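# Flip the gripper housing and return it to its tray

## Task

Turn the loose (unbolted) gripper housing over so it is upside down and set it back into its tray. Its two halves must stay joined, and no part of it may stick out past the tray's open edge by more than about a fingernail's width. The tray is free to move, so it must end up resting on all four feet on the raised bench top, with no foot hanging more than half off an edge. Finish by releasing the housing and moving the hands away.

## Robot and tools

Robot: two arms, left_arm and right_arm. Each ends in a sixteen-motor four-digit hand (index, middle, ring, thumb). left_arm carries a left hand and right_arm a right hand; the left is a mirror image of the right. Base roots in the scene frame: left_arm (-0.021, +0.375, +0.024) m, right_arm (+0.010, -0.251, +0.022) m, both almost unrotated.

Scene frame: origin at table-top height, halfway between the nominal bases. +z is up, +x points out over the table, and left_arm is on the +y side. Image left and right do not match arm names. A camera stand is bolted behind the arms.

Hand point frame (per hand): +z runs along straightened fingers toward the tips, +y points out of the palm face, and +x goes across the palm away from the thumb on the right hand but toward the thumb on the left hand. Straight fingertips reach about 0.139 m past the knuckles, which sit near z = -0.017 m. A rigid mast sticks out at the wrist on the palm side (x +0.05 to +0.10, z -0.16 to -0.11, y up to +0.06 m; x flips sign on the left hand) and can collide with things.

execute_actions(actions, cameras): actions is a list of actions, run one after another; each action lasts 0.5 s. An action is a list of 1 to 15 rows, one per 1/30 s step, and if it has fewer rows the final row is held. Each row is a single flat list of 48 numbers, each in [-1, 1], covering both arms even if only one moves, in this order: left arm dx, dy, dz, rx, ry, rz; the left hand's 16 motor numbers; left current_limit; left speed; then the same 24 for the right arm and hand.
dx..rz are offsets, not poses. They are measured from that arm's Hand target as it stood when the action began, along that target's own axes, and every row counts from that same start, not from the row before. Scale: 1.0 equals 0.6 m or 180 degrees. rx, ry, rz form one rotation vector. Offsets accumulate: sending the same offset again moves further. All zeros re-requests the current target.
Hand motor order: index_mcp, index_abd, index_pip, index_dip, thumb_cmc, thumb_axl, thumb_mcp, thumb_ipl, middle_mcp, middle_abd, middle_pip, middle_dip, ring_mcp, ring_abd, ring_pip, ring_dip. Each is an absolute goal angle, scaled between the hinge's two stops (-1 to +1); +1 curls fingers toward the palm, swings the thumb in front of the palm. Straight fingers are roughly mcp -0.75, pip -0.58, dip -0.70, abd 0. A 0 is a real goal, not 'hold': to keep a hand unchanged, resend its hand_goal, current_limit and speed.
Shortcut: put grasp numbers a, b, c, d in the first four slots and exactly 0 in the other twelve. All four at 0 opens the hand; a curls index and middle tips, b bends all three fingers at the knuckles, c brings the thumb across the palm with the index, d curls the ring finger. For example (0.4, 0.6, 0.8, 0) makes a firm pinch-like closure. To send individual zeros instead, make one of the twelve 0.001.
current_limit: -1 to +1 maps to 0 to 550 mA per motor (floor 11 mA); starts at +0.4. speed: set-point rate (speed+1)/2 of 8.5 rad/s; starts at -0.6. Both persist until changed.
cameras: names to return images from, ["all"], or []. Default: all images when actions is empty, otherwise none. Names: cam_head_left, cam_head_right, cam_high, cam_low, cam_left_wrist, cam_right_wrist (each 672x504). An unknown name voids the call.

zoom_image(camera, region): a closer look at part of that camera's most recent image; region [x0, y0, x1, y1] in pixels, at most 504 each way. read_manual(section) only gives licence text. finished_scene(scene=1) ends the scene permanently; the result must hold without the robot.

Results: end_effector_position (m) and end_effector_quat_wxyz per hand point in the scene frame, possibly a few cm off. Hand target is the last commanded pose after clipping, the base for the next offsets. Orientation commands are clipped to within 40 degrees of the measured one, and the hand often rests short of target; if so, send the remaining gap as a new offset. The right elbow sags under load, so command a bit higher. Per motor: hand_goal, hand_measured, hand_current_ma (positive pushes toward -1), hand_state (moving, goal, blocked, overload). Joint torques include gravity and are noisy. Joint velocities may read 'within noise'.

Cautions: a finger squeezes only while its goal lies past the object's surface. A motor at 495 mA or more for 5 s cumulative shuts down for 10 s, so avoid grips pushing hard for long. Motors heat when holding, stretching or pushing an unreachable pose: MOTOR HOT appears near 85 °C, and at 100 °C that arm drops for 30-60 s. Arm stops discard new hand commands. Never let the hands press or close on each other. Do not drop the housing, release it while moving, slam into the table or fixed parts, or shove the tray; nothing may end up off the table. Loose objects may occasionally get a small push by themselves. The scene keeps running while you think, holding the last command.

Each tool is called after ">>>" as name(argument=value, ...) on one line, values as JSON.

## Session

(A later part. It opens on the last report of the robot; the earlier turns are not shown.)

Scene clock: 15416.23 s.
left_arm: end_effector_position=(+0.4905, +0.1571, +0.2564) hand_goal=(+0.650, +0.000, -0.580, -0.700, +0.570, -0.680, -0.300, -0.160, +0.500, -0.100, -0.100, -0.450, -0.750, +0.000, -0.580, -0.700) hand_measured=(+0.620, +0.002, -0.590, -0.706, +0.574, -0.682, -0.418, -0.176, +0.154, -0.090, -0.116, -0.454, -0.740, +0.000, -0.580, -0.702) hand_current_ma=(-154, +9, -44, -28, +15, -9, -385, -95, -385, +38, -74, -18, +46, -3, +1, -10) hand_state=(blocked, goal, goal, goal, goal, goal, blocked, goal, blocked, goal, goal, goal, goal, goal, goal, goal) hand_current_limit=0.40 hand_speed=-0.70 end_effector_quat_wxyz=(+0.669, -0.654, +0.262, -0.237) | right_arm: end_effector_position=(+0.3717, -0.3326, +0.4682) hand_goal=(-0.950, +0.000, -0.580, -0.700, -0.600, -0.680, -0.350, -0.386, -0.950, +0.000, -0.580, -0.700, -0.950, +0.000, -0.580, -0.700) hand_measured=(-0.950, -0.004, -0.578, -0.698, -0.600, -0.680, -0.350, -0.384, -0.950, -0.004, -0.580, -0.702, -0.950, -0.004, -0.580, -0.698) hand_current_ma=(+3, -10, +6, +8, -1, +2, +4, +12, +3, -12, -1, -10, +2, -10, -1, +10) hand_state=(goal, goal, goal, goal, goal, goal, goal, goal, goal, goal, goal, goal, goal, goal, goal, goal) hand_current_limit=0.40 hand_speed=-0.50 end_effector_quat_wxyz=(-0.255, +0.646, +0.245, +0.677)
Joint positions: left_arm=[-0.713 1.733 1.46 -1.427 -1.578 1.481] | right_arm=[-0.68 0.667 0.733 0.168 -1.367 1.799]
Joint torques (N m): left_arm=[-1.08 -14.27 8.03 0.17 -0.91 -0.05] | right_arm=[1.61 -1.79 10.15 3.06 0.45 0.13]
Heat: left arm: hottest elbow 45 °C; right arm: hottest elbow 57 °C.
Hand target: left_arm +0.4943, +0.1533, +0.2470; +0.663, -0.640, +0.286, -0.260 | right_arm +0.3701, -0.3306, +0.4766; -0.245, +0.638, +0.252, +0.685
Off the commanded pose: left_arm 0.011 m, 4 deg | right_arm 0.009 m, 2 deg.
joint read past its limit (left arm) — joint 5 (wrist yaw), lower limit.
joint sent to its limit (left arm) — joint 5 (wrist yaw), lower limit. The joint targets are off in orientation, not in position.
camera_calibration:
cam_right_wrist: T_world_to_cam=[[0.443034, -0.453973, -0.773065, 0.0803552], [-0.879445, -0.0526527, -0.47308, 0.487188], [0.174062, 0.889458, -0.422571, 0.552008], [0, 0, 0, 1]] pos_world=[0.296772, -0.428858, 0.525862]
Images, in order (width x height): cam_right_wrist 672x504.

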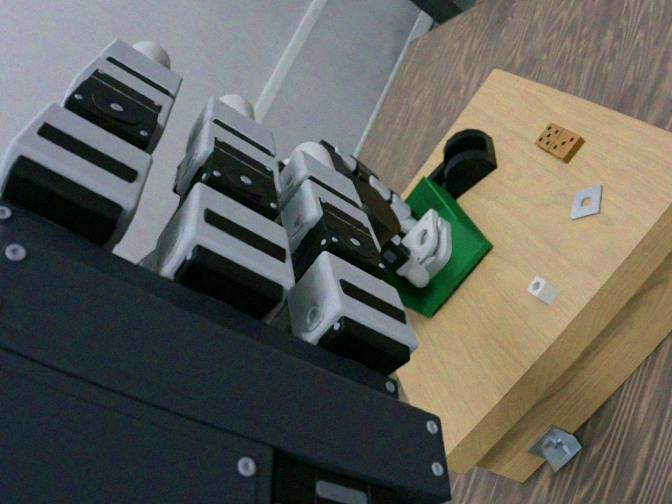

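>>> execute_actions(actions=[[[0.0,0.0,0.0,0,0,0,0.62,0.001,-0.58,-0.7,0.571,-0.68,-0.44,-0.168,0.0,-0.1,-0.3,-0.5,-0.75,0.001,-0.58,-0.7,0.2,-0.6,0,0,0,0,0,0,-0.95,0.001,-0.58,-0.7,-0.6,-0.68,-0.35,-0.386,-0.95,0.001,-0.58,-0.7,-0.95,0.001,-0.58,-0.7,0.4,-0.5]],[[0.0,0.0,0.0,0,0,0,0.62,0.001,-0.58,-0.7,0.571,-0.68,-0.44,-0.168,-0.3,-0.1,-0.3,-0.5,-0.75,0.001,-0.58,-0.7,0.2,-0.6,0,0,0,0,0,0,-0.95,0.001,-0.58,-0.7,-0.6,-0.68,-0.35,-0.386,-0.95,0.001,-0.58,-0.7,-0.95,0.001,-0.58,-0.7,0.4,-0.5]]], cameras=["cam_right_wrist","cam_head_right","cam_high"])

>>> zoom_image(camera="cam_right_wrist", region=[370, 175, 500, 325])

Scene clock: 15428.77 s.
left_arm: end_effector_position=(+0.4911, +0.1564, +0.2566) hand_goal=(+0.620, +0.000, -0.580, -0.700, +0.570, -0.680, -0.440, -0.168, -0.300, -0.100, -0.300, -0.500, -0.750, +0.000, -0.580, -0.700) hand_measured=(+0.620, +0.002, -0.582, -0.702, +0.572, -0.682, -0.438, -0.170, -0.280, -0.096, -0.296, -0.498, -0.740, +0.000, -0.580, -0.702) hand_current_ma=(-3, +9, -10, -11, +10, -9, +11, -11, +97, +13, +18, +11, +46, -3, +1, -10) hand_state=(goal, goal, goal, goal, goal, goal, goal, goal, goal, goal, goal, goal, goal, goal, goal, goal) hand_current_limit=0.20 hand_speed=-0.60 end_effector_quat_wxyz=(+0.668, -0.655, +0.259, -0.241) | right_arm: end_effector_position=(+0.3717, -0.3326, +0.4682) hand_goal=(-0.950, +0.000, -0.580, -0.700, -0.600, -0.680, -0.350, -0.386, -0.950, +0.000, -0.580, -0.700, -0.950, +0.000, -0.580, -0.700) hand_measured=(-0.950, -0.004, -0.578, -0.698, -0.600, -0.680, -0.350, -0.384, -0.950, -0.004, -0.580, -0.702, -0.950, -0.004, -0.580, -0.698) hand_current_ma=(+3, -10, +6, +8, -1, +2, +4, +12, +3, -12, -1, -10, +2, -10, -1, +10) hand_state=(goal, goal, goal, goal, goal, goal, goal, goal, goal, goal, goal, goal, goal, goal, goal, goal) hand_current_limit=0.40 hand_speed=-0.50 end_effector_quat_wxyz=(-0.255, +0.646, +0.245, +0.677)
Joint positions: left_arm=[-0.714 1.733 1.46 -1.427 -1.578 1.472] | right_arm=[-0.68 0.667 0.733 0.168 -1.367 1.799]
Joint torques (N m): left_arm=[-0.97 -14.33 8.01 0.08 -0.95 -0.04] | right_arm=[1.49 -2.2 10.1 3.02 0.36 0.08]
Heat: left arm: hottest elbow 45 °C; right arm: hottest elbow 57 °C.
Hand target: left_arm +0.4943, +0.1532, +0.2470; +0.663, -0.640, +0.286, -0.261 | right_arm +0.3701, -0.3306, +0.4766; -0.245, +0.638, +0.252, +0.685
Off the commanded pose: left_arm 0.011 m, 4 deg | right_arm 0.009 m, 2 deg.
joint read past its limit (left arm) — joint 5 (wrist yaw), lower limit.
joint sent to its limit (left arm) — joint 5 (wrist yaw), lower limit. The joint targets are off in orientation, not in position.
camera_calibration:
cam_right_wrist: T_world_to_cam=[[0.443034, -0.453973, -0.773065, 0.0803552], [-0.879445, -0.0526527, -0.47308, 0.487188], [0.174062, 0.889458, -0.422571, 0.552008], [0, 0, 0, 1]] pos_world=[0.296772, -0.428858, 0.525862]
Images, in order (width x height): cam_head_right 672x504, cam_high 672x504, cam_right_wrist 672x504.

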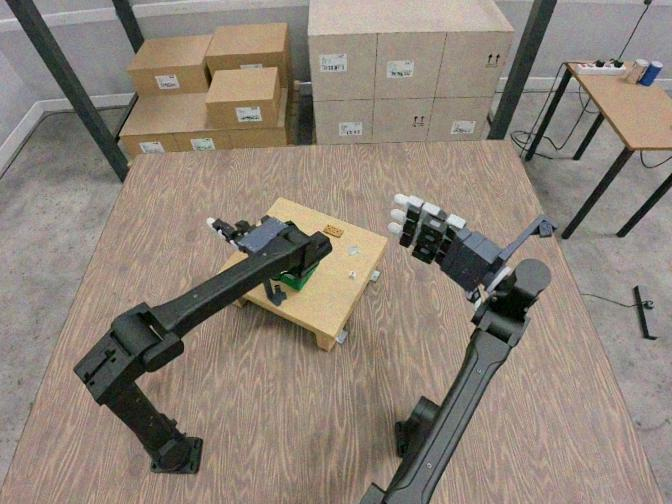

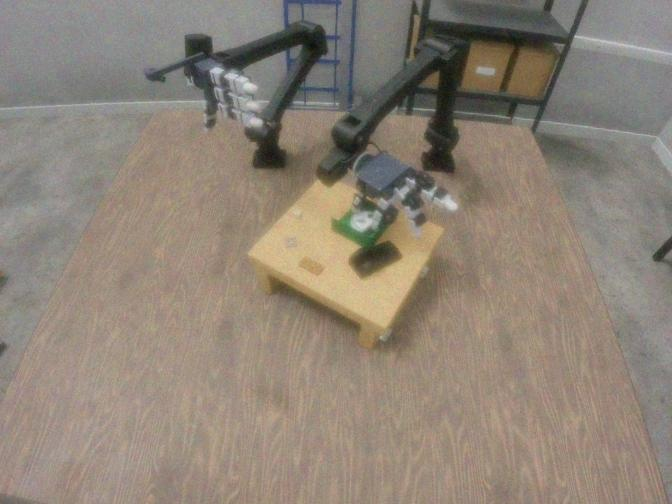

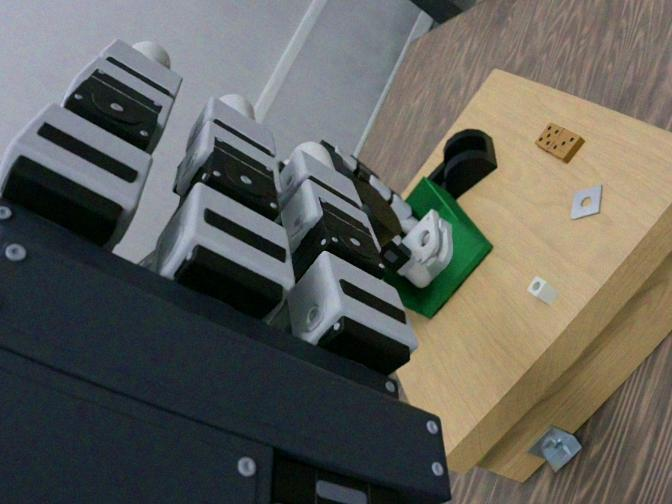

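Scaled by 3.360 from the camera's 672x504 image, which has a finer 960x720 frame.

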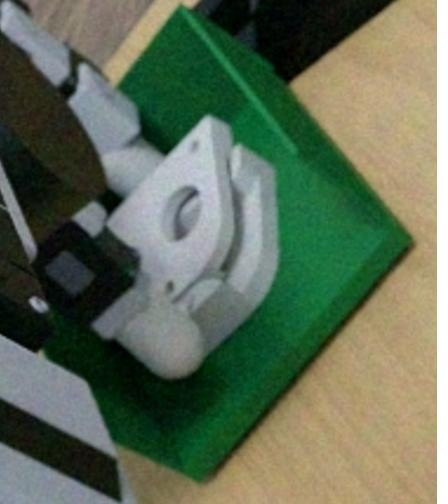

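>>> execute_actions(actions=[[[0.0,-0.04,0.0,0,0,0,0.6,0.1,-0.58,-0.7,0.571,-0.68,-0.55,-0.168,-0.6,0.001,-0.58,-0.7,-0.75,0.001,-0.58,-0.7,0.4,-0.6,0,0,0,0,0,0,-0.95,0.001,-0.58,-0.7,-0.6,-0.68,-0.35,-0.386,-0.95,0.001,-0.58,-0.7,-0.95,0.001,-0.58,-0.7,0.4,-0.5]],[[0.0,-0.012,0.0,0,0,0,0.6,0.1,-0.58,-0.7,0.571,-0.68,-0.55,-0.168,-0.75,0.001,-0.58,-0.7,-0.75,0.001,-0.58,-0.7,0.4,-0.6,0,0,0,0,0,0,-0.95,0.001,-0.58,-0.7,-0.6,-0.68,-0.35,-0.386,-0.95,0.001,-0.58,-0.7,-0.95,0.001,-0.58,-0.7,0.4,-0.5]]], cameras=["cam_right_wrist"])

>>> zoom_image(camera="cam_right_wrist", region=[370, 175, 500, 325])

Scene clock: 15464.40 s.
left_arm: end_effector_position=(+0.4891, +0.1581, +0.2614) hand_goal=(+0.600, +0.100, -0.580, -0.700, +0.570, -0.680, -0.550, -0.168, -0.750, +0.000, -0.580, -0.700, -0.750, +0.000, -0.580, -0.700) hand_measured=(+0.606, +0.094, -0.580, -0.702, +0.572, -0.682, -0.544, -0.170, -0.726, -0.004, -0.572, -0.696, -0.740, +0.000, -0.580, -0.702) hand_current_ma=(+32, -23, +2, -7, +10, -9, +32, -9, +116, -15, +32, +14, +46, -3, +1, -10) hand_state=(goal, goal, goal, goal, goal, goal, goal, goal, blocked, goal, goal, goal, goal, goal, goal, goal) hand_current_limit=0.40 hand_speed=-0.60 end_effector_quat_wxyz=(+0.671, -0.652, +0.267, -0.232) | right_arm: end_effector_position=(+0.3717, -0.3326, +0.4682) hand_goal=(-0.950, +0.000, -0.580, -0.700, -0.600, -0.680, -0.350, -0.386, -0.950, +0.000, -0.580, -0.700, -0.950, +0.000, -0.580, -0.700) hand_measured=(-0.950, -0.004, -0.578, -0.698, -0.600, -0.680, -0.350, -0.384, -0.950, -0.004, -0.580, -0.702, -0.950, -0.004, -0.580, -0.698) hand_current_ma=(+3, -10, +6, +8, -1, +2, +4, +12, +3, -12, -1, -10, +2, -10, -1, +10) hand_state=(goal, goal, goal, goal, goal, goal, goal, goal, goal, goal, goal, goal, goal, goal, goal, goal) hand_current_limit=0.40 hand_speed=-0.50 end_effector_quat_wxyz=(-0.255, +0.646, +0.245, +0.677)
Joint positions: left_arm=[-0.714 1.733 1.474 -1.466 -1.578 1.474] | right_arm=[-0.68 0.667 0.733 0.168 -1.367 1.799]
Joint torques (N m): left_arm=[-1.32 -15.91 11.15 -0.12 -0.94 0.14] | right_arm=[1.2 -2.43 10.17 3.04 0.34 0.1]
Heat: left arm: hottest elbow 45 °C; right arm: hottest elbow 57 °C.
Hand target: left_arm +0.4949, +0.1519, +0.2781; +0.663, -0.640, +0.286, -0.260 | right_arm +0.3701, -0.3306, +0.4766; -0.245, +0.638, +0.252, +0.685
Off the commanded pose: left_arm 0.019 m, 4 deg | right_arm 0.009 m, 2 deg.
joint read past its limit (left arm) — joint 5 (wrist yaw), lower limit.
joint sent to its limit (left arm) — joint 5 (wrist yaw), lower limit. The joint targets are off in orientation, not in position.
camera_calibration:
cam_right_wrist: T_world_to_cam=[[0.443034, -0.453973, -0.773065, 0.0803552], [-0.879445, -0.0526527, -0.47308, 0.487188], [0.174062, 0.889458, -0.422571, 0.552008], [0, 0, 0, 1]] pos_world=[0.296772, -0.428858, 0.525862]
Images, in order (width x height): cam_right_wrist 672x504.

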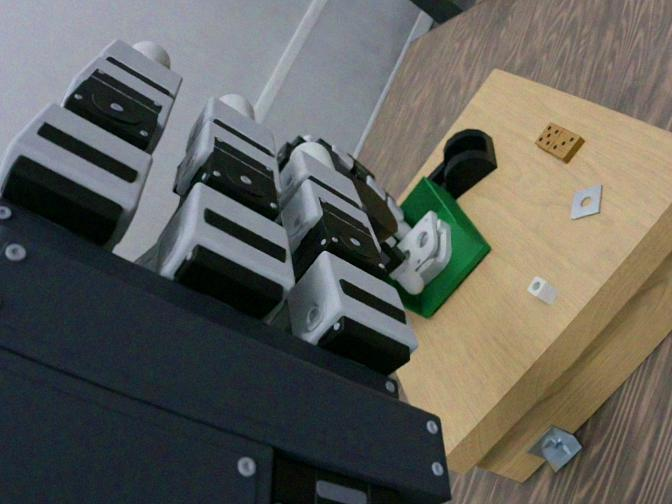

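Scaled by 3.360 from the camera's 672x504 image, which has a finer 960x720 frame.

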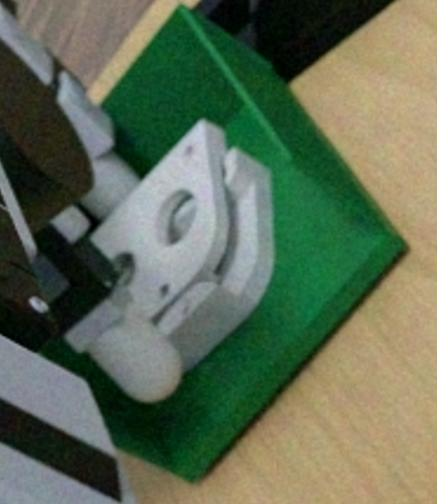

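>>> execute_actions(actions=[[[0.0,-0.005,0.0,0,0,0,0.6,0.1,-0.58,-0.7,0.571,-0.68,-0.45,-0.168,-0.75,0.001,-0.58,-0.7,-0.75,0.001,-0.58,-0.7,0.4,-0.6,0,0,0,0,0,0,-0.95,0.001,-0.58,-0.7,-0.6,-0.68,-0.35,-0.386,-0.95,0.001,-0.58,-0.7,-0.95,0.001,-0.58,-0.7,0.4,-0.5]],[[0.0,0.0,0.0,0,0,0,0.62,0.1,-0.58,-0.7,0.571,-0.68,-0.36,-0.168,-0.75,0.001,-0.58,-0.7,-0.75,0.001,-0.58,-0.7,0.4,-0.7,0,0,0,0,0,0,-0.95,0.001,-0.58,-0.7,-0.6,-0.68,-0.35,-0.386,-0.95,0.001,-0.58,-0.7,-0.95,0.001,-0.58,-0.7,0.4,-0.5]]], cameras=["cam_right_wrist"])

>>> zoom_image(camera="cam_right_wrist", region=[370, 185, 460, 305])

Scene clock: 15473.37 s.
left_arm: end_effector_position=(+0.4895, +0.1577, +0.2650) hand_goal=(+0.620, +0.100, -0.580, -0.700, +0.570, -0.680, -0.360, -0.168, -0.750, +0.000, -0.580, -0.700, -0.750, +0.000, -0.580, -0.700) hand_measured=(+0.610, +0.096, -0.586, -0.702, +0.572, -0.682, -0.380, -0.172, -0.726, -0.004, -0.572, -0.696, -0.740, +0.000, -0.580, -0.702) hand_current_ma=(-48, -12, -24, -8, +9, -9, -122, -28, +116, -15, +32, +14, +46, -3, +1, -10) hand_state=(goal, goal, goal, goal, goal, goal, goal, goal, blocked, goal, goal, goal, goal, goal, goal, goal) hand_current_limit=0.40 hand_speed=-0.70 end_effector_quat_wxyz=(+0.671, -0.652, +0.268, -0.231) | right_arm: end_effector_position=(+0.3717, -0.3326, +0.4682) hand_goal=(-0.950, +0.000, -0.580, -0.700, -0.600, -0.680, -0.350, -0.386, -0.950, +0.000, -0.580, -0.700, -0.950, +0.000, -0.580, -0.700) hand_measured=(-0.950, -0.004, -0.578, -0.698, -0.600, -0.680, -0.350, -0.384, -0.950, -0.004, -0.580, -0.702, -0.950, -0.004, -0.580, -0.698) hand_current_ma=(+3, -10, +6, +8, -1, +2, +4, +12, +3, -12, -1, -10, +2, -10, -1, +10) hand_state=(goal, goal, goal, goal, goal, goal, goal, goal, goal, goal, goal, goal, goal, goal, goal, goal) hand_current_limit=0.40 hand_speed=-0.50 end_effector_quat_wxyz=(-0.255, +0.646, +0.245, +0.677)
Joint positions: left_arm=[-0.714 1.733 1.484 -1.478 -1.578 1.474] | right_arm=[-0.68 0.667 0.733 0.168 -1.367 1.799]
Joint torques (N m): left_arm=[-0.91 -16.26 10.95 -0.1 -0.95 0.09] | right_arm=[1.32 -2.02 10.14 3.07 0.34 0.1]
Heat: left arm: hottest elbow 45 °C; right arm: hottest elbow 57 °C.
Hand target: left_arm +0.4950, +0.1517, +0.2811; +0.663, -0.640, +0.286, -0.260 | right_arm +0.3701, -0.3306, +0.4766; -0.245, +0.638, +0.252, +0.685
Off the commanded pose: left_arm 0.018 m, 4 deg | right_arm 0.009 m, 2 deg.
joint read past its limit (left arm) — joint 5 (wrist yaw), lower limit.
joint sent to its limit (left arm) — joint 5 (wrist yaw), lower limit. The joint targets are off in orientation, not in position.
camera_calibration:
cam_right_wrist: T_world_to_cam=[[0.443034, -0.453973, -0.773065, 0.0803552], [-0.879445, -0.0526527, -0.47308, 0.487188], [0.174062, 0.889458, -0.422571, 0.552008], [0, 0, 0, 1]] pos_world=[0.296772, -0.428858, 0.525862]
Images, in order (width x height): cam_right_wrist 672x504.

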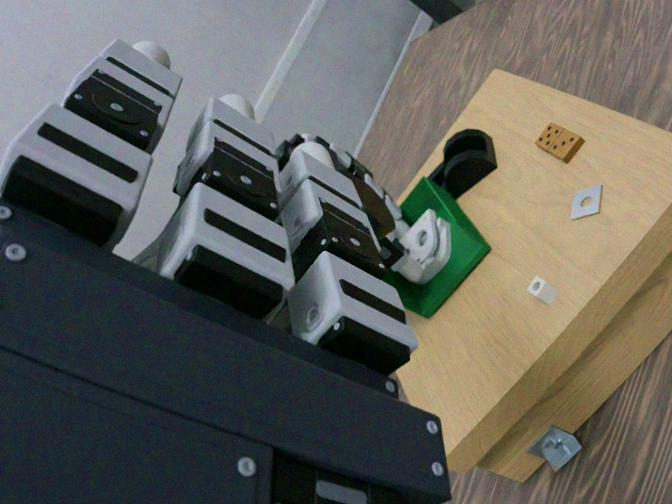

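Scaled by 4.200 from the camera's 672x504 image, which has a finer 960x720 frame.

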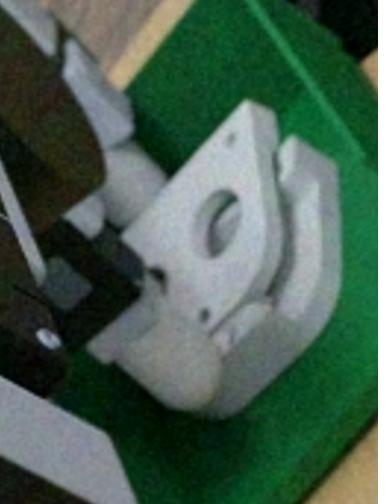

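>>> execute_actions(actions=[[[0.0,0.0,0.0,0,0,0,0.68,0.1,-0.58,-0.7,0.571,-0.68,-0.28,-0.16,-0.75,0.001,-0.58,-0.7,-0.75,0.001,-0.58,-0.7,0.4,-0.75,0,0,0,0,0,0,-0.95,0.001,-0.58,-0.7,-0.6,-0.68,-0.35,-0.386,-0.95,0.001,-0.58,-0.7,-0.95,0.001,-0.58,-0.7,0.4,-0.5]],[[0.0,0.0,0.0,0,0,0,0.75,0.1,-0.57,-0.69,0.571,-0.68,-0.2,-0.15,-0.75,0.001,-0.58,-0.7,-0.75,0.001,-0.58,-0.7,0.4,-0.75,0,0,0,0,0,0,-0.95,0.001,-0.58,-0.7,-0.6,-0.68,-0.35,-0.386,-0.95,0.001,-0.58,-0.7,-0.95,0.001,-0.58,-0.7,0.4,-0.5]]], cameras=["cam_right_wrist"])

>>> zoom_image(camera="cam_right_wrist", region=[370, 185, 460, 305])

Scene clock: 15483.03 s.
left_arm: end_effector_position=(+0.4910, +0.1565, +0.2690) hand_goal=(+0.750, +0.100, -0.570, -0.690, +0.570, -0.680, -0.200, -0.150, -0.750, +0.000, -0.580, -0.700, -0.750, +0.000, -0.580, -0.700) hand_measured=(+0.636, +0.100, -0.596, -0.706, +0.574, -0.682, -0.286, -0.174, -0.726, -0.004, -0.572, -0.696, -0.740, +0.000, -0.580, -0.702) hand_current_ma=(-385, +0, -123, -76, +22, -9, -385, -149, +115, -15, +32, +14, +46, -3, +1, -10) hand_state=(blocked, goal, blocked, goal, goal, goal, blocked, blocked, blocked, goal, goal, goal, goal, goal, goal, goal) hand_current_limit=0.40 hand_speed=-0.75 end_effector_quat_wxyz=(+0.670, -0.652, +0.266, -0.233) | right_arm: end_effector_position=(+0.3717, -0.3326, +0.4682) hand_goal=(-0.950, +0.000, -0.580, -0.700, -0.600, -0.680, -0.350, -0.386, -0.950, +0.000, -0.580, -0.700, -0.950, +0.000, -0.580, -0.700) hand_measured=(-0.950, -0.004, -0.578, -0.698, -0.600, -0.680, -0.350, -0.384, -0.950, -0.004, -0.580, -0.702, -0.950, -0.004, -0.580, -0.698) hand_current_ma=(+3, -10, +6, +8, -1, +2, +4, +12, +3, -12, -1, -10, +2, -10, -1, +10) hand_state=(goal, goal, goal, goal, goal, goal, goal, goal, goal, goal, goal, goal, goal, goal, goal, goal) hand_current_limit=0.40 hand_speed=-0.50 end_effector_quat_wxyz=(-0.255, +0.646, +0.245, +0.677)
Joint positions: left_arm=[-0.714 1.733 1.495 -1.483 -1.578 1.474] | right_arm=[-0.68 0.667 0.733 0.168 -1.367 1.799]
Joint torques (N m): left_arm=[-0.79 -16.09 10.29 -0.09 -0.95 0.05] | right_arm=[1.67 -1.73 10.04 2.86 0.36 0.11]
Heat: left arm: hottest elbow 46 °C; right arm: hottest elbow 57 °C.
Hand target: left_arm +0.4950, +0.1517, +0.2811; +0.663, -0.640, +0.286, -0.261 | right_arm +0.3701, -0.3306, +0.4766; -0.245, +0.638, +0.252, +0.685
Off the commanded pose: left_arm 0.014 m, 4 deg | right_arm 0.009 m, 2 deg.
joint read past its limit (left arm) — joint 5 (wrist yaw), lower limit.
joint sent to its limit (left arm) — joint 5 (wrist yaw), lower limit. The joint targets are off in orientation, not in position.
camera_calibration:
cam_right_wrist: T_world_to_cam=[[0.443034, -0.453973, -0.773065, 0.0803552], [-0.879445, -0.0526527, -0.47308, 0.487188], [0.174062, 0.889458, -0.422571, 0.552008], [0, 0, 0, 1]] pos_world=[0.296772, -0.428858, 0.525862]
Images, in order (width x height): cam_right_wrist 672x504.

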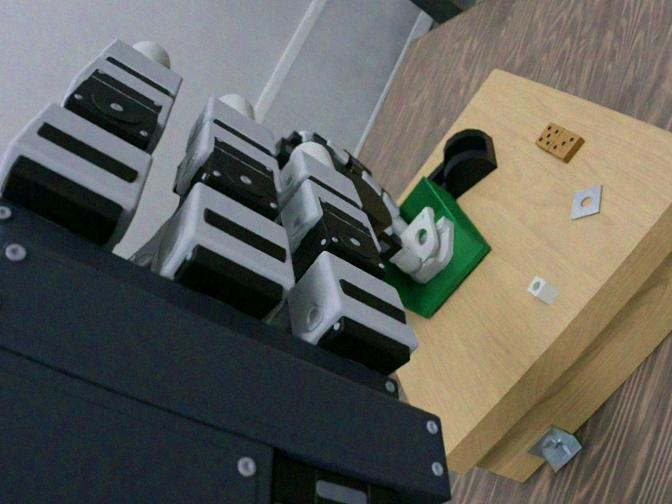

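Scaled by 4.200 from the camera's 672x504 image, which has a finer 960x720 frame.

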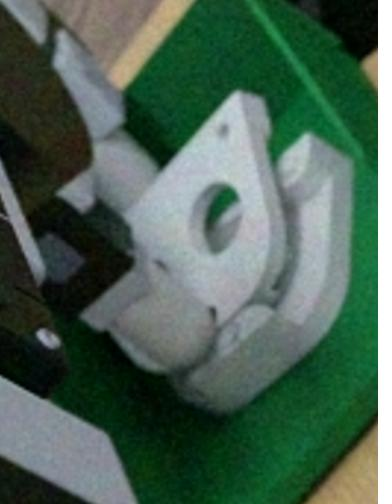

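>>> execute_actions(actions=[[[0.0,-0.01,0.0,0,0,0,0.78,0.1,-0.57,-0.69,0.571,-0.68,-0.18,-0.14,-0.75,0.001,-0.58,-0.7,-0.75,0.001,-0.58,-0.7,0.5,-0.75,0,0,0,0,0,0,-0.95,0.001,-0.58,-0.7,-0.6,-0.68,-0.35,-0.386,-0.95,0.001,-0.58,-0.7,-0.95,0.001,-0.58,-0.7,0.4,-0.5]],[[0.0,-0.01,0.0,0,0,0,0.78,0.1,-0.57,-0.69,0.571,-0.68,-0.18,-0.14,-0.75,0.001,-0.58,-0.7,-0.75,0.001,-0.58,-0.7,0.5,-0.75,0,0,0,0,0,0,-0.95,0.001,-0.58,-0.7,-0.6,-0.68,-0.35,-0.386,-0.95,0.001,-0.58,-0.7,-0.95,0.001,-0.58,-0.7,0.4,-0.5]]], cameras=["cam_right_wrist","cam_low"])

>>> zoom_image(camera="cam_right_wrist", region=[370, 185, 460, 305])

>>> zoom_image(camera="cam_low", region=[325, 180, 385, 235])

Scene clock: 15496.83 s.
left_arm: end_effector_position=(+0.4914, +0.1561, +0.2761) hand_goal=(+0.780, +0.100, -0.570, -0.690, +0.570, -0.680, -0.180, -0.140, -0.750, +0.000, -0.580, -0.700, -0.750, +0.000, -0.580, -0.700) hand_measured=(+0.660, +0.100, -0.596, -0.706, +0.574, -0.682, -0.222, -0.166, -0.726, -0.004, -0.572, -0.696, -0.740, +0.000, -0.580, -0.702) hand_current_ma=(-412, +0, -123, -76, +20, -9, -265, -162, +115, -15, +32, +14, +46, -3, +1, -10) hand_state=(blocked, goal, blocked, goal, goal, goal, blocked, blocked, blocked, goal, goal, goal, goal, goal, goal, goal) hand_current_limit=0.50 hand_speed=-0.75 end_effector_quat_wxyz=(+0.671, -0.651, +0.268, -0.231) | right_arm: end_effector_position=(+0.3717, -0.3326, +0.4682) hand_goal=(-0.950, +0.000, -0.580, -0.700, -0.600, -0.680, -0.350, -0.386, -0.950, +0.000, -0.580, -0.700, -0.950, +0.000, -0.580, -0.700) hand_measured=(-0.950, -0.004, -0.578, -0.698, -0.600, -0.680, -0.350, -0.384, -0.950, -0.004, -0.580, -0.702, -0.950, -0.004, -0.580, -0.698) hand_current_ma=(+3, -10, +6, +8, -1, +2, +4, +12, +3, -12, -1, -10, +2, -10, -1, +10) hand_state=(goal, goal, goal, goal, goal, goal, goal, goal, goal, goal, goal, goal, goal, goal, goal, goal) hand_current_limit=0.40 hand_speed=-0.50 end_effector_quat_wxyz=(-0.255, +0.646, +0.245, +0.677)
Joint positions: left_arm=[-0.714 1.733 1.514 -1.509 -1.578 1.474] | right_arm=[-0.68 0.667 0.733 0.168 -1.367 1.799]
Joint torques (N m): left_arm=[-1.14 -16.5 10.69 -0.08 -0.96 0.07] | right_arm=[1.55 -2.37 10.19 2.88 0.37 0.13]
Heat: left arm: hottest elbow 47 °C; right arm: hottest elbow 57 °C.
Hand target: left_arm +0.4952, +0.1512, +0.2931; +0.663, -0.640, +0.286, -0.261 | right_arm +0.3701, -0.3306, +0.4766; -0.245, +0.638, +0.252, +0.685
Off the commanded pose: left_arm 0.018 m, 4 deg | right_arm 0.009 m, 2 deg.
joint read past its limit (left arm) — joint 5 (wrist yaw), lower limit.
joint sent to its limit (left arm) — joint 5 (wrist yaw), lower limit. The joint targets are off in orientation, not in position.
camera_calibration:
cam_right_wrist: T_world_to_cam=[[0.443034, -0.453973, -0.773065, 0.0803552], [-0.879445, -0.0526527, -0.47308, 0.487188], [0.174062, 0.889458, -0.422571, 0.552008], [0, 0, 0, 1]] pos_world=[0.296772, -0.428858, 0.525862]
Images, in order (width x height): cam_low 672x504, cam_right_wrist 672x504.

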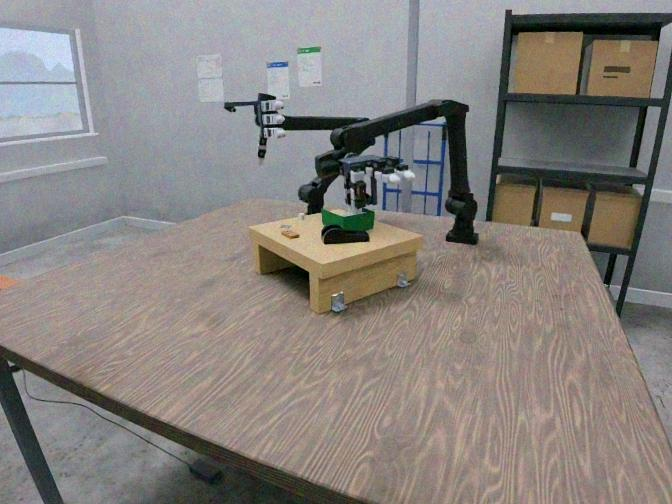

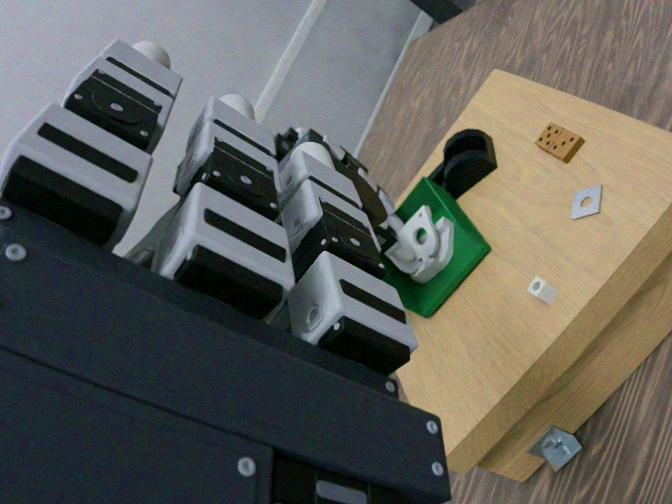

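Scaled by 4.200 from the camera's 672x504 image, which has a finer 960x720 frame.

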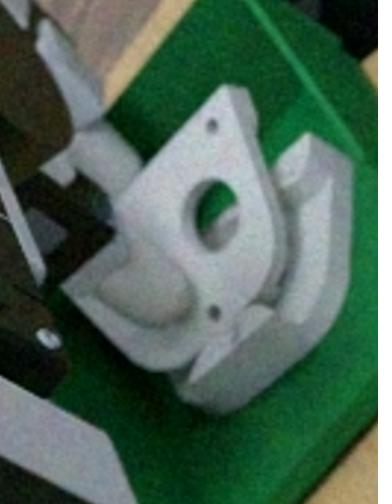

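Scaled by 8.400 from the camera's 672x504 image, which has a finer 960x720 frame.

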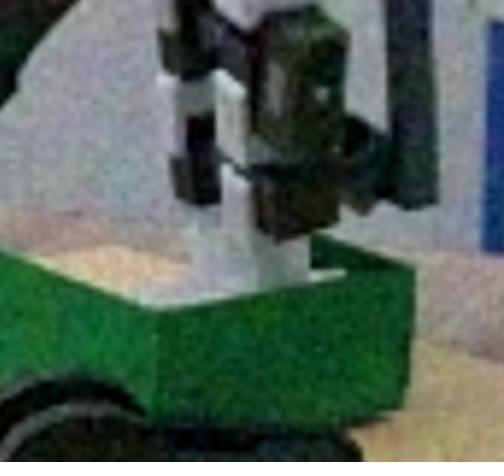

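>>> execute_actions(actions=[[[0.0,-0.012,0.0,0,0,0,0.8,0.1,-0.57,-0.69,0.571,-0.68,-0.14,-0.13,-0.75,0.001,-0.58,-0.7,-0.75,0.001,-0.58,-0.7,0.5,-0.75,0,0,0,0,0,0,-0.95,0.001,-0.58,-0.7,-0.6,-0.68,-0.35,-0.386,-0.95,0.001,-0.58,-0.7,-0.95,0.001,-0.58,-0.7,0.4,-0.5]],[[0.0,-0.012,0.0,0,0,0,0.8,0.1,-0.57,-0.69,0.571,-0.68,-0.12,-0.13,-0.75,0.001,-0.58,-0.7,-0.75,0.001,-0.58,-0.7,0.5,-0.75,0,0,0,0,0,0,-0.95,0.001,-0.58,-0.7,-0.6,-0.68,-0.35,-0.386,-0.95,0.001,-0.58,-0.7,-0.95,0.001,-0.58,-0.7,0.4,-0.5]]], cameras=["cam_right_wrist","cam_low"])

>>> zoom_image(camera="cam_right_wrist", region=[360, 175, 460, 305])

>>> zoom_image(camera="cam_low", region=[325, 180, 385, 235])

Scene clock: 15509.30 s.
left_arm: end_effector_position=(+0.4913, +0.1562, +0.2847) hand_goal=(+0.800, +0.100, -0.570, -0.690, +0.570, -0.680, -0.120, -0.130, -0.750, +0.000, -0.580, -0.700, -0.750, +0.000, -0.580, -0.700) hand_measured=(+0.732, +0.100, -0.590, -0.700, +0.574, -0.682, -0.138, -0.140, -0.728, -0.004, -0.572, -0.696, -0.740, +0.000, -0.580, -0.702) hand_current_ma=(-345, -1, -98, -50, +15, -9, -107, -67, +115, -15, +32, +14, +46, -3, +1, -10) hand_state=(blocked, goal, blocked, goal, goal, goal, goal, goal, blocked, goal, goal, goal, goal, goal, goal, goal) hand_current_limit=0.50 hand_speed=-0.75 end_effector_quat_wxyz=(+0.672, -0.650, +0.272, -0.227) | right_arm: end_effector_position=(+0.3717, -0.3326, +0.4682) hand_goal=(-0.950, +0.000, -0.580, -0.700, -0.600, -0.680, -0.350, -0.386, -0.950, +0.000, -0.580, -0.700, -0.950, +0.000, -0.580, -0.700) hand_measured=(-0.950, -0.004, -0.578, -0.698, -0.600, -0.680, -0.350, -0.384, -0.950, -0.004, -0.580, -0.702, -0.950, -0.004, -0.580, -0.698) hand_current_ma=(+3, -10, +6, +8, -1, +2, +4, +12, +3, -12, -1, -10, +2, -10, -1, +10) hand_state=(goal, goal, goal, goal, goal, goal, goal, goal, goal, goal, goal, goal, goal, goal, goal, goal) hand_current_limit=0.40 hand_speed=-0.50 end_effector_quat_wxyz=(-0.255, +0.646, +0.245, +0.677)
Joint positions: left_arm=[-0.714 1.733 1.537 -1.544 -1.578 1.474] | right_arm=[-0.68 0.667 0.733 0.168 -1.367 1.799]
Joint torques (N m): left_arm=[-1.2 -17.26 11.38 -0.12 -0.93 0.07] | right_arm=[1.85 -0.97 10.29 2.99 0.38 0.09]
Heat: left arm: hottest elbow 46 °C; right arm: hottest elbow 57 °C.
Hand target: left_arm +0.4955, +0.1505, +0.3075; +0.663, -0.640, +0.286, -0.261 | right_arm +0.3701, -0.3306, +0.4766; -0.245, +0.638, +0.252, +0.685
Off the commanded pose: left_arm 0.024 m, 4 deg | right_arm 0.009 m, 2 deg.
joint read past its limit (left arm) — joint 5 (wrist yaw), lower limit.
joint sent to its limit (left arm) — joint 5 (wrist yaw), lower limit. The joint targets are off in orientation, not in position.
camera_calibration:
cam_right_wrist: T_world_to_cam=[[0.443034, -0.453973, -0.773065, 0.0803552], [-0.879445, -0.0526527, -0.47308, 0.487188], [0.174062, 0.889458, -0.422571, 0.552008], [0, 0, 0, 1]] pos_world=[0.296772, -0.428858, 0.525862]
Images, in order (width x height): cam_low 672x504, cam_right_wrist 672x504.

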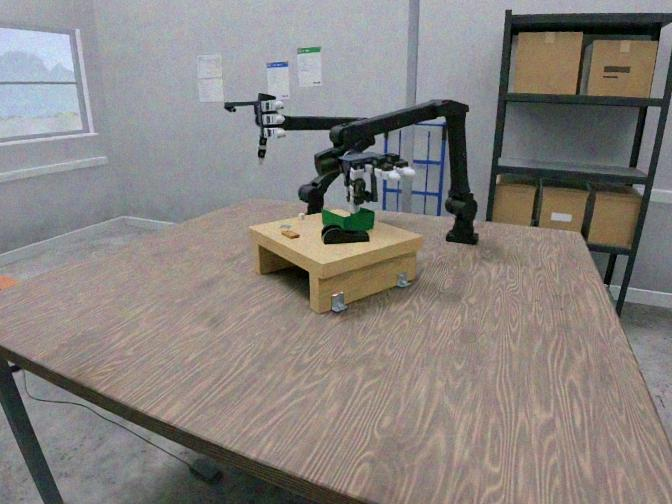

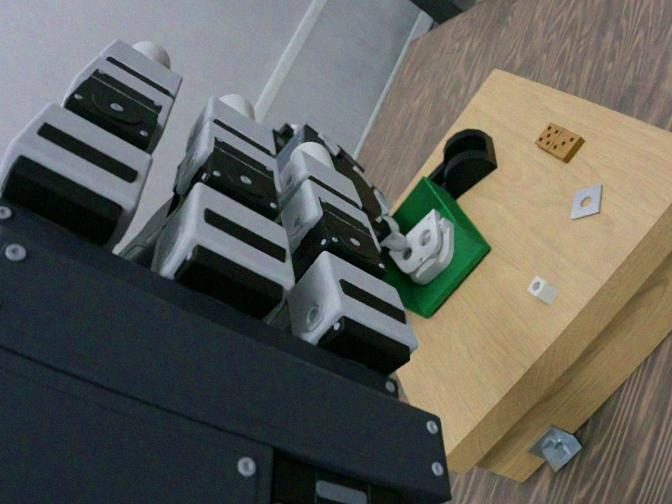

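Scaled by 3.877 from the camera's 672x504 image, which has a finer 960x720 frame.

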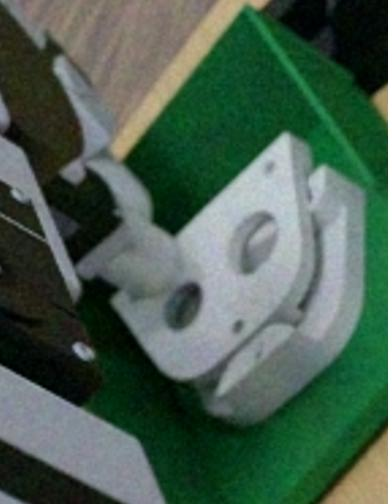

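Scaled by 8.400 from the camera's 672x504 image, which has a finer 960x720 frame.

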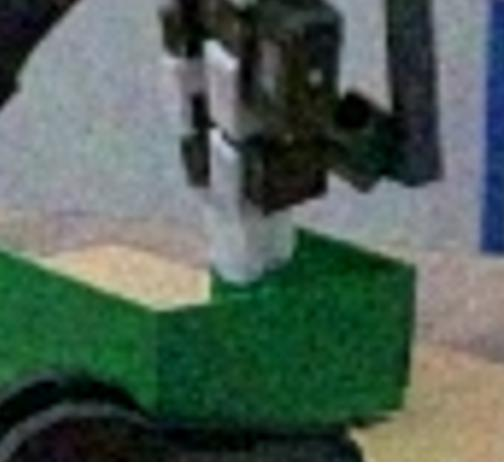

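>>> zoom_image(camera="cam_right_wrist", region=[384, 205, 460, 290])

Scaled by 5.929 from the camera's 672x504 image, which has a finer 960x720 frame.

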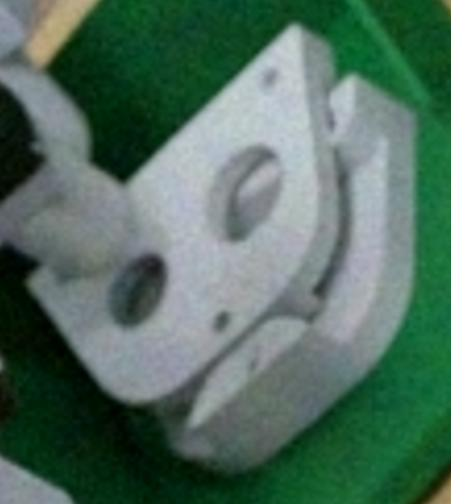

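>>> execute_actions(actions=[[[0.0,-0.03,0.0,0,0,0,0.3,0.05,-0.58,-0.7,0.571,-0.68,-0.2,-0.168,-0.75,0.001,-0.58,-0.7,-0.75,0.001,-0.58,-0.7,0.2,-0.6,0,0,0,0,0,0,-0.95,0.001,-0.58,-0.7,-0.6,-0.68,-0.35,-0.386,-0.95,0.001,-0.58,-0.7,-0.95,0.001,-0.58,-0.7,0.4,-0.5]],[[0.0,-0.04,-0.01,0,0,0,-0.3,0.05,-0.7,-0.8,0.3,-0.68,-0.3,-0.3,-0.75,0.001,-0.7,-0.8,-0.85,0.001,-0.7,-0.8,0.2,-0.5,0,0,0,0,0,0,-0.95,0.001,-0.58,-0.7,-0.6,-0.68,-0.35,-0.386,-0.95,0.001,-0.58,-0.7,-0.95,0.001,-0.58,-0.7,0.4,-0.5]],[[-0.024,-0.04,0.02,0,-0.0241,0,-0.9,0.001,-0.9,-0.9,0.001,-0.68,-0.35,-0.386,-0.95,0.001,-0.9,-0.9,-0.95,0.001,-0.9,-0.9,0.2,-0.5,0,0,0,0,0,0,-0.95,0.001,-0.58,-0.7,-0.6,-0.68,-0.35,-0.386,-0.95,0.001,-0.58,-0.7,-0.95,0.001,-0.58,-0.7,0.4,-0.5]],[[-0.024,-0.04,0.022,0,-0.0241,0,-0.9,0.001,-0.9,-0.9,0.001,-0.68,-0.35,-0.386,-0.95,0.001,-0.9,-0.9,-0.95,0.001,-0.9,-0.9,0.2,-0.5,0,0,0,0,0,0,-0.95,0.001,-0.58,-0.7,-0.6,-0.68,-0.35,-0.386,-0.95,0.001,-0.58,-0.7,-0.95,0.001,-0.58,-0.7,0.4,-0.5]],[[-0.022,-0.035,0.022,0,-0.0241,0,-0.9,0.001,-0.9,-0.9,0.001,-0.68,-0.35,-0.386,-0.95,0.001,-0.9,-0.9,-0.95,0.001,-0.9,-0.9,0.2,-0.5,0,0,0,0,0,0,-0.95,0.001,-0.58,-0.7,-0.6,-0.68,-0.35,-0.386,-0.95,0.001,-0.58,-0.7,-0.95,0.001,-0.58,-0.7,0.4,-0.5]],[[-0.02,-0.03,0.022,0,-0.0241,0,-0.9,0.001,-0.9,-0.9,0.001,-0.68,-0.35,-0.386,-0.95,0.001,-0.9,-0.9,-0.95,0.001,-0.9,-0.9,0.2,-0.5,0,0,0,0,0,0,-0.95,0.001,-0.58,-0.7,-0.6,-0.68,-0.35,-0.386,-0.95,0.001,-0.58,-0.7,-0.95,0.001,-0.58,-0.7,0.4,-0.5]],[[-0.018,-0.025,0.022,0,-0.0241,0,-0.9,0.001,-0.9,-0.9,0.001,-0.68,-0.35,-0.386,-0.95,0.001,-0.9,-0.9,-0.95,0.001,-0.9,-0.9,0.2,-0.5,0,0,0,0,0,0,-0.95,0.001,-0.58,-0.7,-0.6,-0.68,-0.35,-0.386,-0.95,0.001,-0.58,-0.7,-0.95,0.001,-0.58,-0.7,0.4,-0.5]]], cameras=["cam_right_wrist","cam_head_right"])

>>> zoom_image(camera="cam_right_wrist", region=[370, 180, 500, 320])

>>> zoom_image(camera="cam_head_right", region=[250, 230, 330, 298])

Scene clock: 15560.60 s.
left_arm: end_effector_position=(+0.4796, +0.2291, +0.4297) hand_goal=(-0.900, +0.000, -0.900, -0.900, +0.000, -0.680, -0.350, -0.386, -0.950, +0.000, -0.900, -0.900, -0.950, +0.000, -0.900, -0.900) hand_measured=(-0.882, +0.002, -0.894, -0.898, +0.012, -0.682, -0.346, -0.384, -0.930, -0.004, -0.894, -0.896, -0.928, +0.000, -0.894, -0.896) hand_current_ma=(+93, +11, +27, +13, +53, -9, +18, +16, +103, -15, +29, +14, +107, -3, +28, +14) hand_state=(goal, goal, goal, goal, goal, goal, goal, goal, blocked, goal, goal, goal, blocked, goal, goal, goal) hand_current_limit=0.20 hand_speed=-0.50 end_effector_quat_wxyz=(+0.685, -0.660, +0.248, -0.185) | right_arm: end_effector_position=(+0.3717, -0.3326, +0.4682) hand_goal=(-0.950, +0.000, -0.580, -0.700, -0.600, -0.680, -0.350, -0.386, -0.950, +0.000, -0.580, -0.700, -0.950, +0.000, -0.580, -0.700) hand_measured=(-0.950, -0.004, -0.578, -0.698, -0.600, -0.680, -0.350, -0.384, -0.950, -0.004, -0.580, -0.702, -0.950, -0.004, -0.580, -0.698) hand_current_ma=(+3, -10, +6, +8, -1, +2, +4, +12, +3, -12, -1, -10, +2, -10, -1, +10) hand_state=(goal, goal, goal, goal, goal, goal, goal, goal, goal, goal, goal, goal, goal, goal, goal, goal) hand_current_limit=0.40 hand_speed=-0.50 end_effector_quat_wxyz=(-0.255, +0.646, +0.245, +0.677)
Joint positions: left_arm=[-0.616 1.586 1.736 -1.671 -1.578 1.716] | right_arm=[-0.68 0.667 0.733 0.168 -1.367 1.799]
Joint torques (N m): left_arm=[-0.26 -15.44 11.6 0.79 -1.01 0.1] | right_arm=[1.26 -1.67 9.99 3.11 0.41 0.1]
Heat: left arm: hottest elbow 48 °C; right arm: hottest elbow 57 °C.
Hand target: left_arm +0.4816, +0.2310, +0.4554; +0.705, -0.678, +0.156, -0.135 | right_arm +0.3701, -0.3306, +0.4766; -0.245, +0.638, +0.252, +0.685
Off the commanded pose: left_arm 0.026 m, 12 deg | right_arm 0.009 m, 2 deg.
joint read past its limit (left arm) — joint 5 (wrist yaw), lower limit.
joint sent to its limit (left arm) — joint 5 (wrist yaw), lower limit. The joint targets are off in orientation, not in position.
camera_calibration:
cam_right_wrist: T_world_to_cam=[[0.443034, -0.453973, -0.773065, 0.0803552], [-0.879445, -0.0526527, -0.47308, 0.487188], [0.174062, 0.889458, -0.422571, 0.552008], [0, 0, 0, 1]] pos_world=[0.296772, -0.428858, 0.525862]
Images, in order (width x height): cam_head_right 672x504, cam_right_wrist 672x504.

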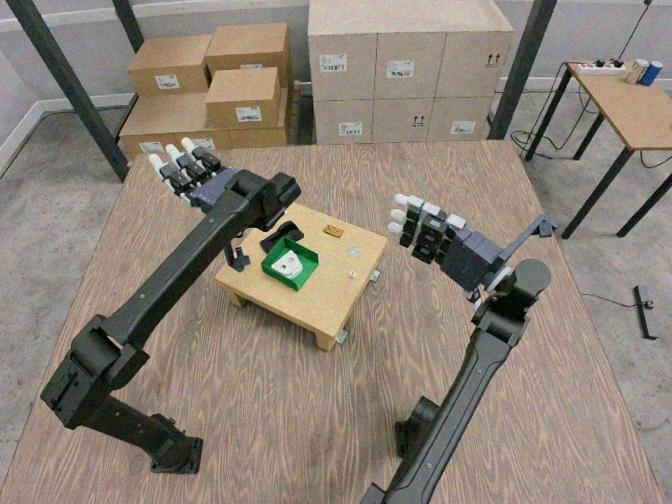

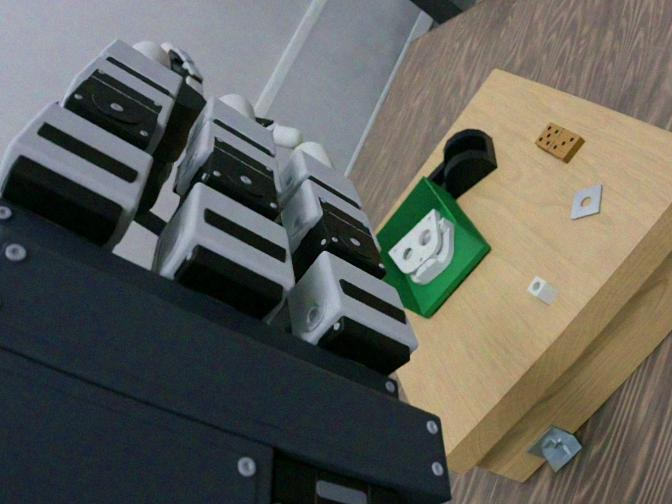

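Scaled by 3.600 from the camera's 672x504 image, which has a finer 960x720 frame.

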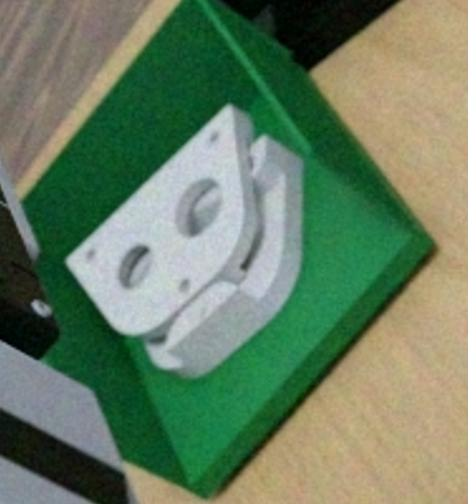

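Scaled by 6.300 from the camera's 672x504 image, which has a finer 960x720 frame.

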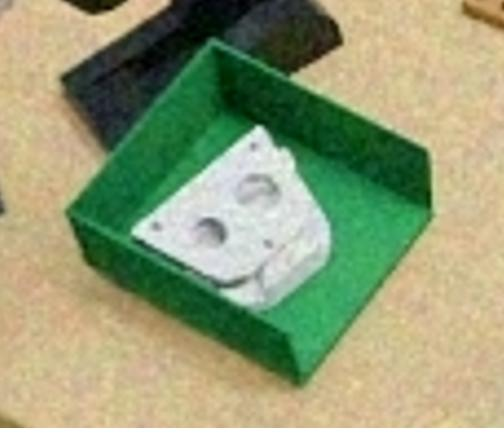

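>>> execute_actions(actions=[[[0.0,0.1257,-0.1097,-0.1667,0,0,-0.9,0.001,-0.9,-0.9,0.001,-0.68,-0.35,-0.386,-0.95,0.001,-0.9,-0.9,-0.95,0.001,-0.9,-0.9,0.2,-0.5,0,0,0,0,0,0,-0.95,0.001,-0.58,-0.7,-0.6,-0.68,-0.35,-0.386,-0.95,0.001,-0.58,-0.7,-0.95,0.001,-0.58,-0.7,0.4,-0.5]],[[0.0,0.1257,-0.1097,-0.1667,0,0,-0.9,0.001,-0.9,-0.9,0.001,-0.68,-0.35,-0.386,-0.95,0.001,-0.9,-0.9,-0.95,0.001,-0.9,-0.9,0.2,-0.5,0,0,0,0,0,0,-0.95,0.001,-0.58,-0.7,-0.6,-0.68,-0.35,-0.386,-0.95,0.001,-0.58,-0.7,-0.95,0.001,-0.58,-0.7,0.4,-0.5]],[[0.0,0.1257,-0.1097,-0.1667,0,0,-0.9,0.001,-0.9,-0.9,0.001,-0.68,-0.35,-0.386,-0.95,0.001,-0.9,-0.9,-0.95,0.001,-0.9,-0.9,0.2,-0.5,0,0,0,0,0,0,-0.95,0.001,-0.58,-0.7,-0.6,-0.68,-0.35,-0.386,-0.95,0.001,-0.58,-0.7,-0.95,0.001,-0.58,-0.7,0.4,-0.5]],[[0.007,-0.06,0.0,0,0,0,-0.9,0.001,-0.9,-0.9,0.001,-0.68,-0.35,-0.386,-0.95,0.001,-0.9,-0.9,-0.95,0.001,-0.9,-0.9,0.2,-0.5,0,0,0,0,0,0,-0.95,0.001,-0.58,-0.7,-0.6,-0.68,-0.35,-0.386,-0.95,0.001,-0.58,-0.7,-0.95,0.001,-0.58,-0.7,0.4,-0.5]]], cameras=["cam_left_wrist"])

Scene clock: 15571.70 s.
left_arm: end_effector_position=(+0.3891, +0.0378, +0.3510) hand_goal=(-0.900, +0.000, -0.900, -0.900, +0.000, -0.680, -0.350, -0.386, -0.950, +0.000, -0.900, -0.900, -0.950, +0.000, -0.900, -0.900) hand_measured=(-0.896, +0.002, -0.898, -0.898, +0.002, -0.682, -0.346, -0.384, -0.944, -0.002, -0.898, -0.898, -0.944, +0.000, -0.898, -0.898) hand_current_ma=(+20, +10, +10, +10, +6, -9, +18, +16, +27, -11, +10, +11, +30, -3, +10, +11) hand_state=(goal, goal, goal, goal, goal, goal, goal, goal, goal, goal, goal, goal, goal, goal, goal, goal) hand_current_limit=0.20 hand_speed=-0.50 end_effector_quat_wxyz=(+0.006, +0.981, -0.189, +0.032) | right_arm: end_effector_position=(+0.3717, -0.3326, +0.4682) hand_goal=(-0.950, +0.000, -0.580, -0.700, -0.600, -0.680, -0.350, -0.386, -0.950, +0.000, -0.580, -0.700, -0.950, +0.000, -0.580, -0.700) hand_measured=(-0.950, -0.004, -0.578, -0.698, -0.600, -0.680, -0.350, -0.384, -0.950, -0.004, -0.580, -0.702, -0.950, -0.004, -0.580, -0.698) hand_current_ma=(+3, -10, +6, +8, -1, +2, +4, +12, +3, -12, -1, -10, +2, -10, -1, +10) hand_state=(goal, goal, goal, goal, goal, goal, goal, goal, goal, goal, goal, goal, goal, goal, goal, goal) hand_current_limit=0.40 hand_speed=-0.50 end_effector_quat_wxyz=(-0.255, +0.646, +0.245, +0.677)
Joint positions: left_arm=[-0.531 1.588 1.759 -1.676 -0.01 1.414] | right_arm=[-0.68 0.667 0.733 0.168 -1.367 1.799]
Joint torques (N m): left_arm=[-1.38 -13.1 11.38 0.25 0.1 0.16] | right_arm=[1.73 -1.79 10.09 3.14 0.33 0.11]
Heat: left arm: hottest elbow 50 °C; right arm: hottest elbow 57 °C.
Hand target: left_arm +0.3937, +0.0294, +0.3599; -0.019, +0.978, -0.206, -0.015 | right_arm +0.3701, -0.3306, +0.4766; -0.245, +0.638, +0.252, +0.685
Off the commanded pose: left_arm 0.013 m, 6 deg | right_arm 0.009 m, 2 deg.
joint sent to its limit (left arm) — joint 4 (wrist pitch), lower limit. The joint targets are off in orientation, not in position.
camera_calibration:
cam_left_wrist: T_world_to_cam=[[-0.48911, 0.871965, -0.0211825, 0.130194], [0.559969, 0.332538, 0.75885, -0.546408], [0.668734, 0.3593, -0.650921, 0.0768904], [0, 0, 0, 1]] pos_world=[0.318232, 0.0405501, 0.467449]
Images, in order (width x height): cam_left_wrist 672x504.

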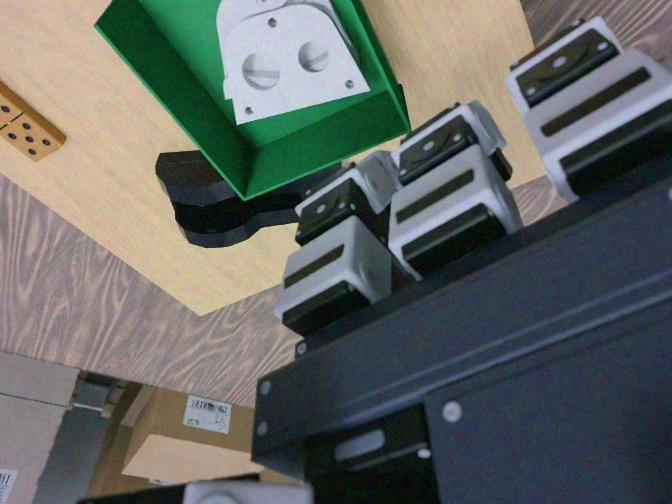

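>>> execute_actions(actions=[[[-0.015,0.06,-0.01,0,0,0,-0.9,0.001,-0.9,-0.9,0.001,-0.68,-0.35,-0.386,-0.95,0.001,-0.9,-0.9,-0.95,0.001,-0.9,-0.9,0.2,-0.5,0,0,0,0,0,0,-0.95,0.001,-0.58,-0.7,-0.6,-0.68,-0.35,-0.386,-0.95,0.001,-0.58,-0.7,-0.95,0.001,-0.58,-0.7,0.4,-0.5]]], cameras=["cam_left_wrist"])

>>> zoom_image(camera="cam_left_wrist", region=[200, 0, 370, 150])

Scene clock: 15582.00 s.
left_arm: end_effector_position=(+0.3614, +0.0035, +0.3513) hand_goal=(-0.900, +0.000, -0.900, -0.900, +0.000, -0.680, -0.350, -0.386, -0.950, +0.000, -0.900, -0.900, -0.950, +0.000, -0.900, -0.900) hand_measured=(-0.896, +0.002, -0.898, -0.898, +0.002, -0.682, -0.346, -0.384, -0.944, -0.002, -0.898, -0.898, -0.944, +0.000, -0.898, -0.898) hand_current_ma=(+20, +10, +10, +10, +6, -9, +18, +16, +27, -11, +10, +11, +29, -3, +10, +11) hand_state=(goal, goal, goal, goal, goal, goal, goal, goal, goal, goal, goal, goal, goal, goal, goal, goal) hand_current_limit=0.20 hand_speed=-0.50 end_effector_quat_wxyz=(+0.009, +0.976, -0.217, +0.032) | right_arm: end_effector_position=(+0.3717, -0.3326, +0.4682) hand_goal=(-0.950, +0.000, -0.580, -0.700, -0.600, -0.680, -0.350, -0.386, -0.950, +0.000, -0.580, -0.700, -0.950, +0.000, -0.580, -0.700) hand_measured=(-0.950, -0.004, -0.578, -0.698, -0.600, -0.680, -0.350, -0.384, -0.950, -0.004, -0.580, -0.702, -0.950, -0.004, -0.580, -0.698) hand_current_ma=(+3, -10, +6, +8, -1, +2, +4, +12, +3, -12, -1, -10, +2, -10, -1, +10) hand_state=(goal, goal, goal, goal, goal, goal, goal, goal, goal, goal, goal, goal, goal, goal, goal, goal) hand_current_limit=0.40 hand_speed=-0.50 end_effector_quat_wxyz=(-0.255, +0.646, +0.245, +0.677)
Joint positions: left_arm=[-0.616 1.588 1.759 -1.676 -0.009 1.385] | right_arm=[-0.68 0.667 0.733 0.168 -1.367 1.799]
Joint torques (N m): left_arm=[-0.21 -13.8 11.14 0.31 0.1 -0.15] | right_arm=[1.85 -1.85 10.18 3.14 0.35 0.14]
Heat: left arm: hottest elbow 50 °C; right arm: hottest elbow 57 °C.
Hand target: left_arm +0.3710, -0.0002, +0.3651; -0.019, +0.978, -0.206, -0.015 | right_arm +0.3701, -0.3306, +0.4766; -0.245, +0.638, +0.252, +0.685
Off the commanded pose: left_arm 0.017 m, 6 deg | right_arm 0.009 m, 2 deg.
joint sent to its limit (left arm) — joint 4 (wrist pitch), lower limit. The joint targets are off in orientation, not in position.
camera_calibration:
cam_left_wrist: T_world_to_cam=[[-0.439493, 0.897948, -0.0231323, 0.129209], [0.579026, 0.3029, 0.756955, -0.525724], [0.686713, 0.319282, -0.653058, 0.102304], [0, 0, 0, 1]] pos_world=[0.290941, 0.0105545, 0.467749]
Images, in order (width x height): cam_left_wrist 672x504.

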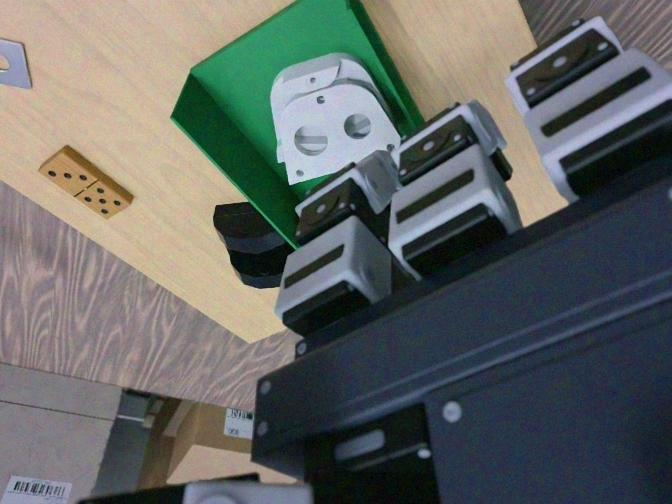

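Scaled by 2.965 from the camera's 672x504 image, which has a finer 960x720 frame.

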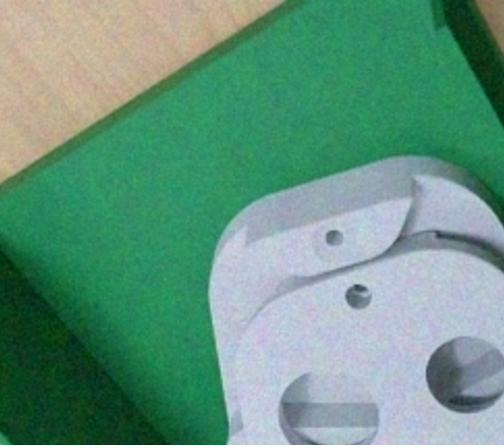

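>>> zoom_image(camera="cam_left_wrist", region=[255, 40, 405, 200])

Scaled by 3.150 from the camera's 672x504 image, which has a finer 960x720 frame.

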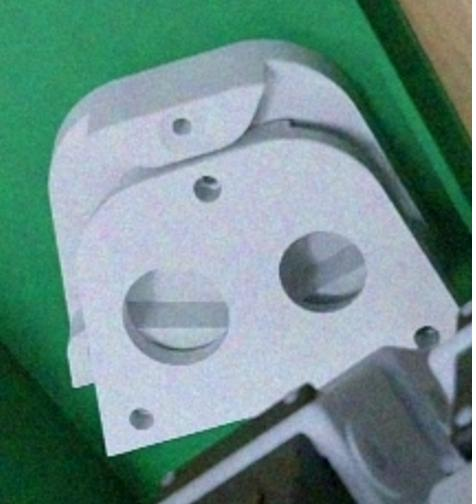

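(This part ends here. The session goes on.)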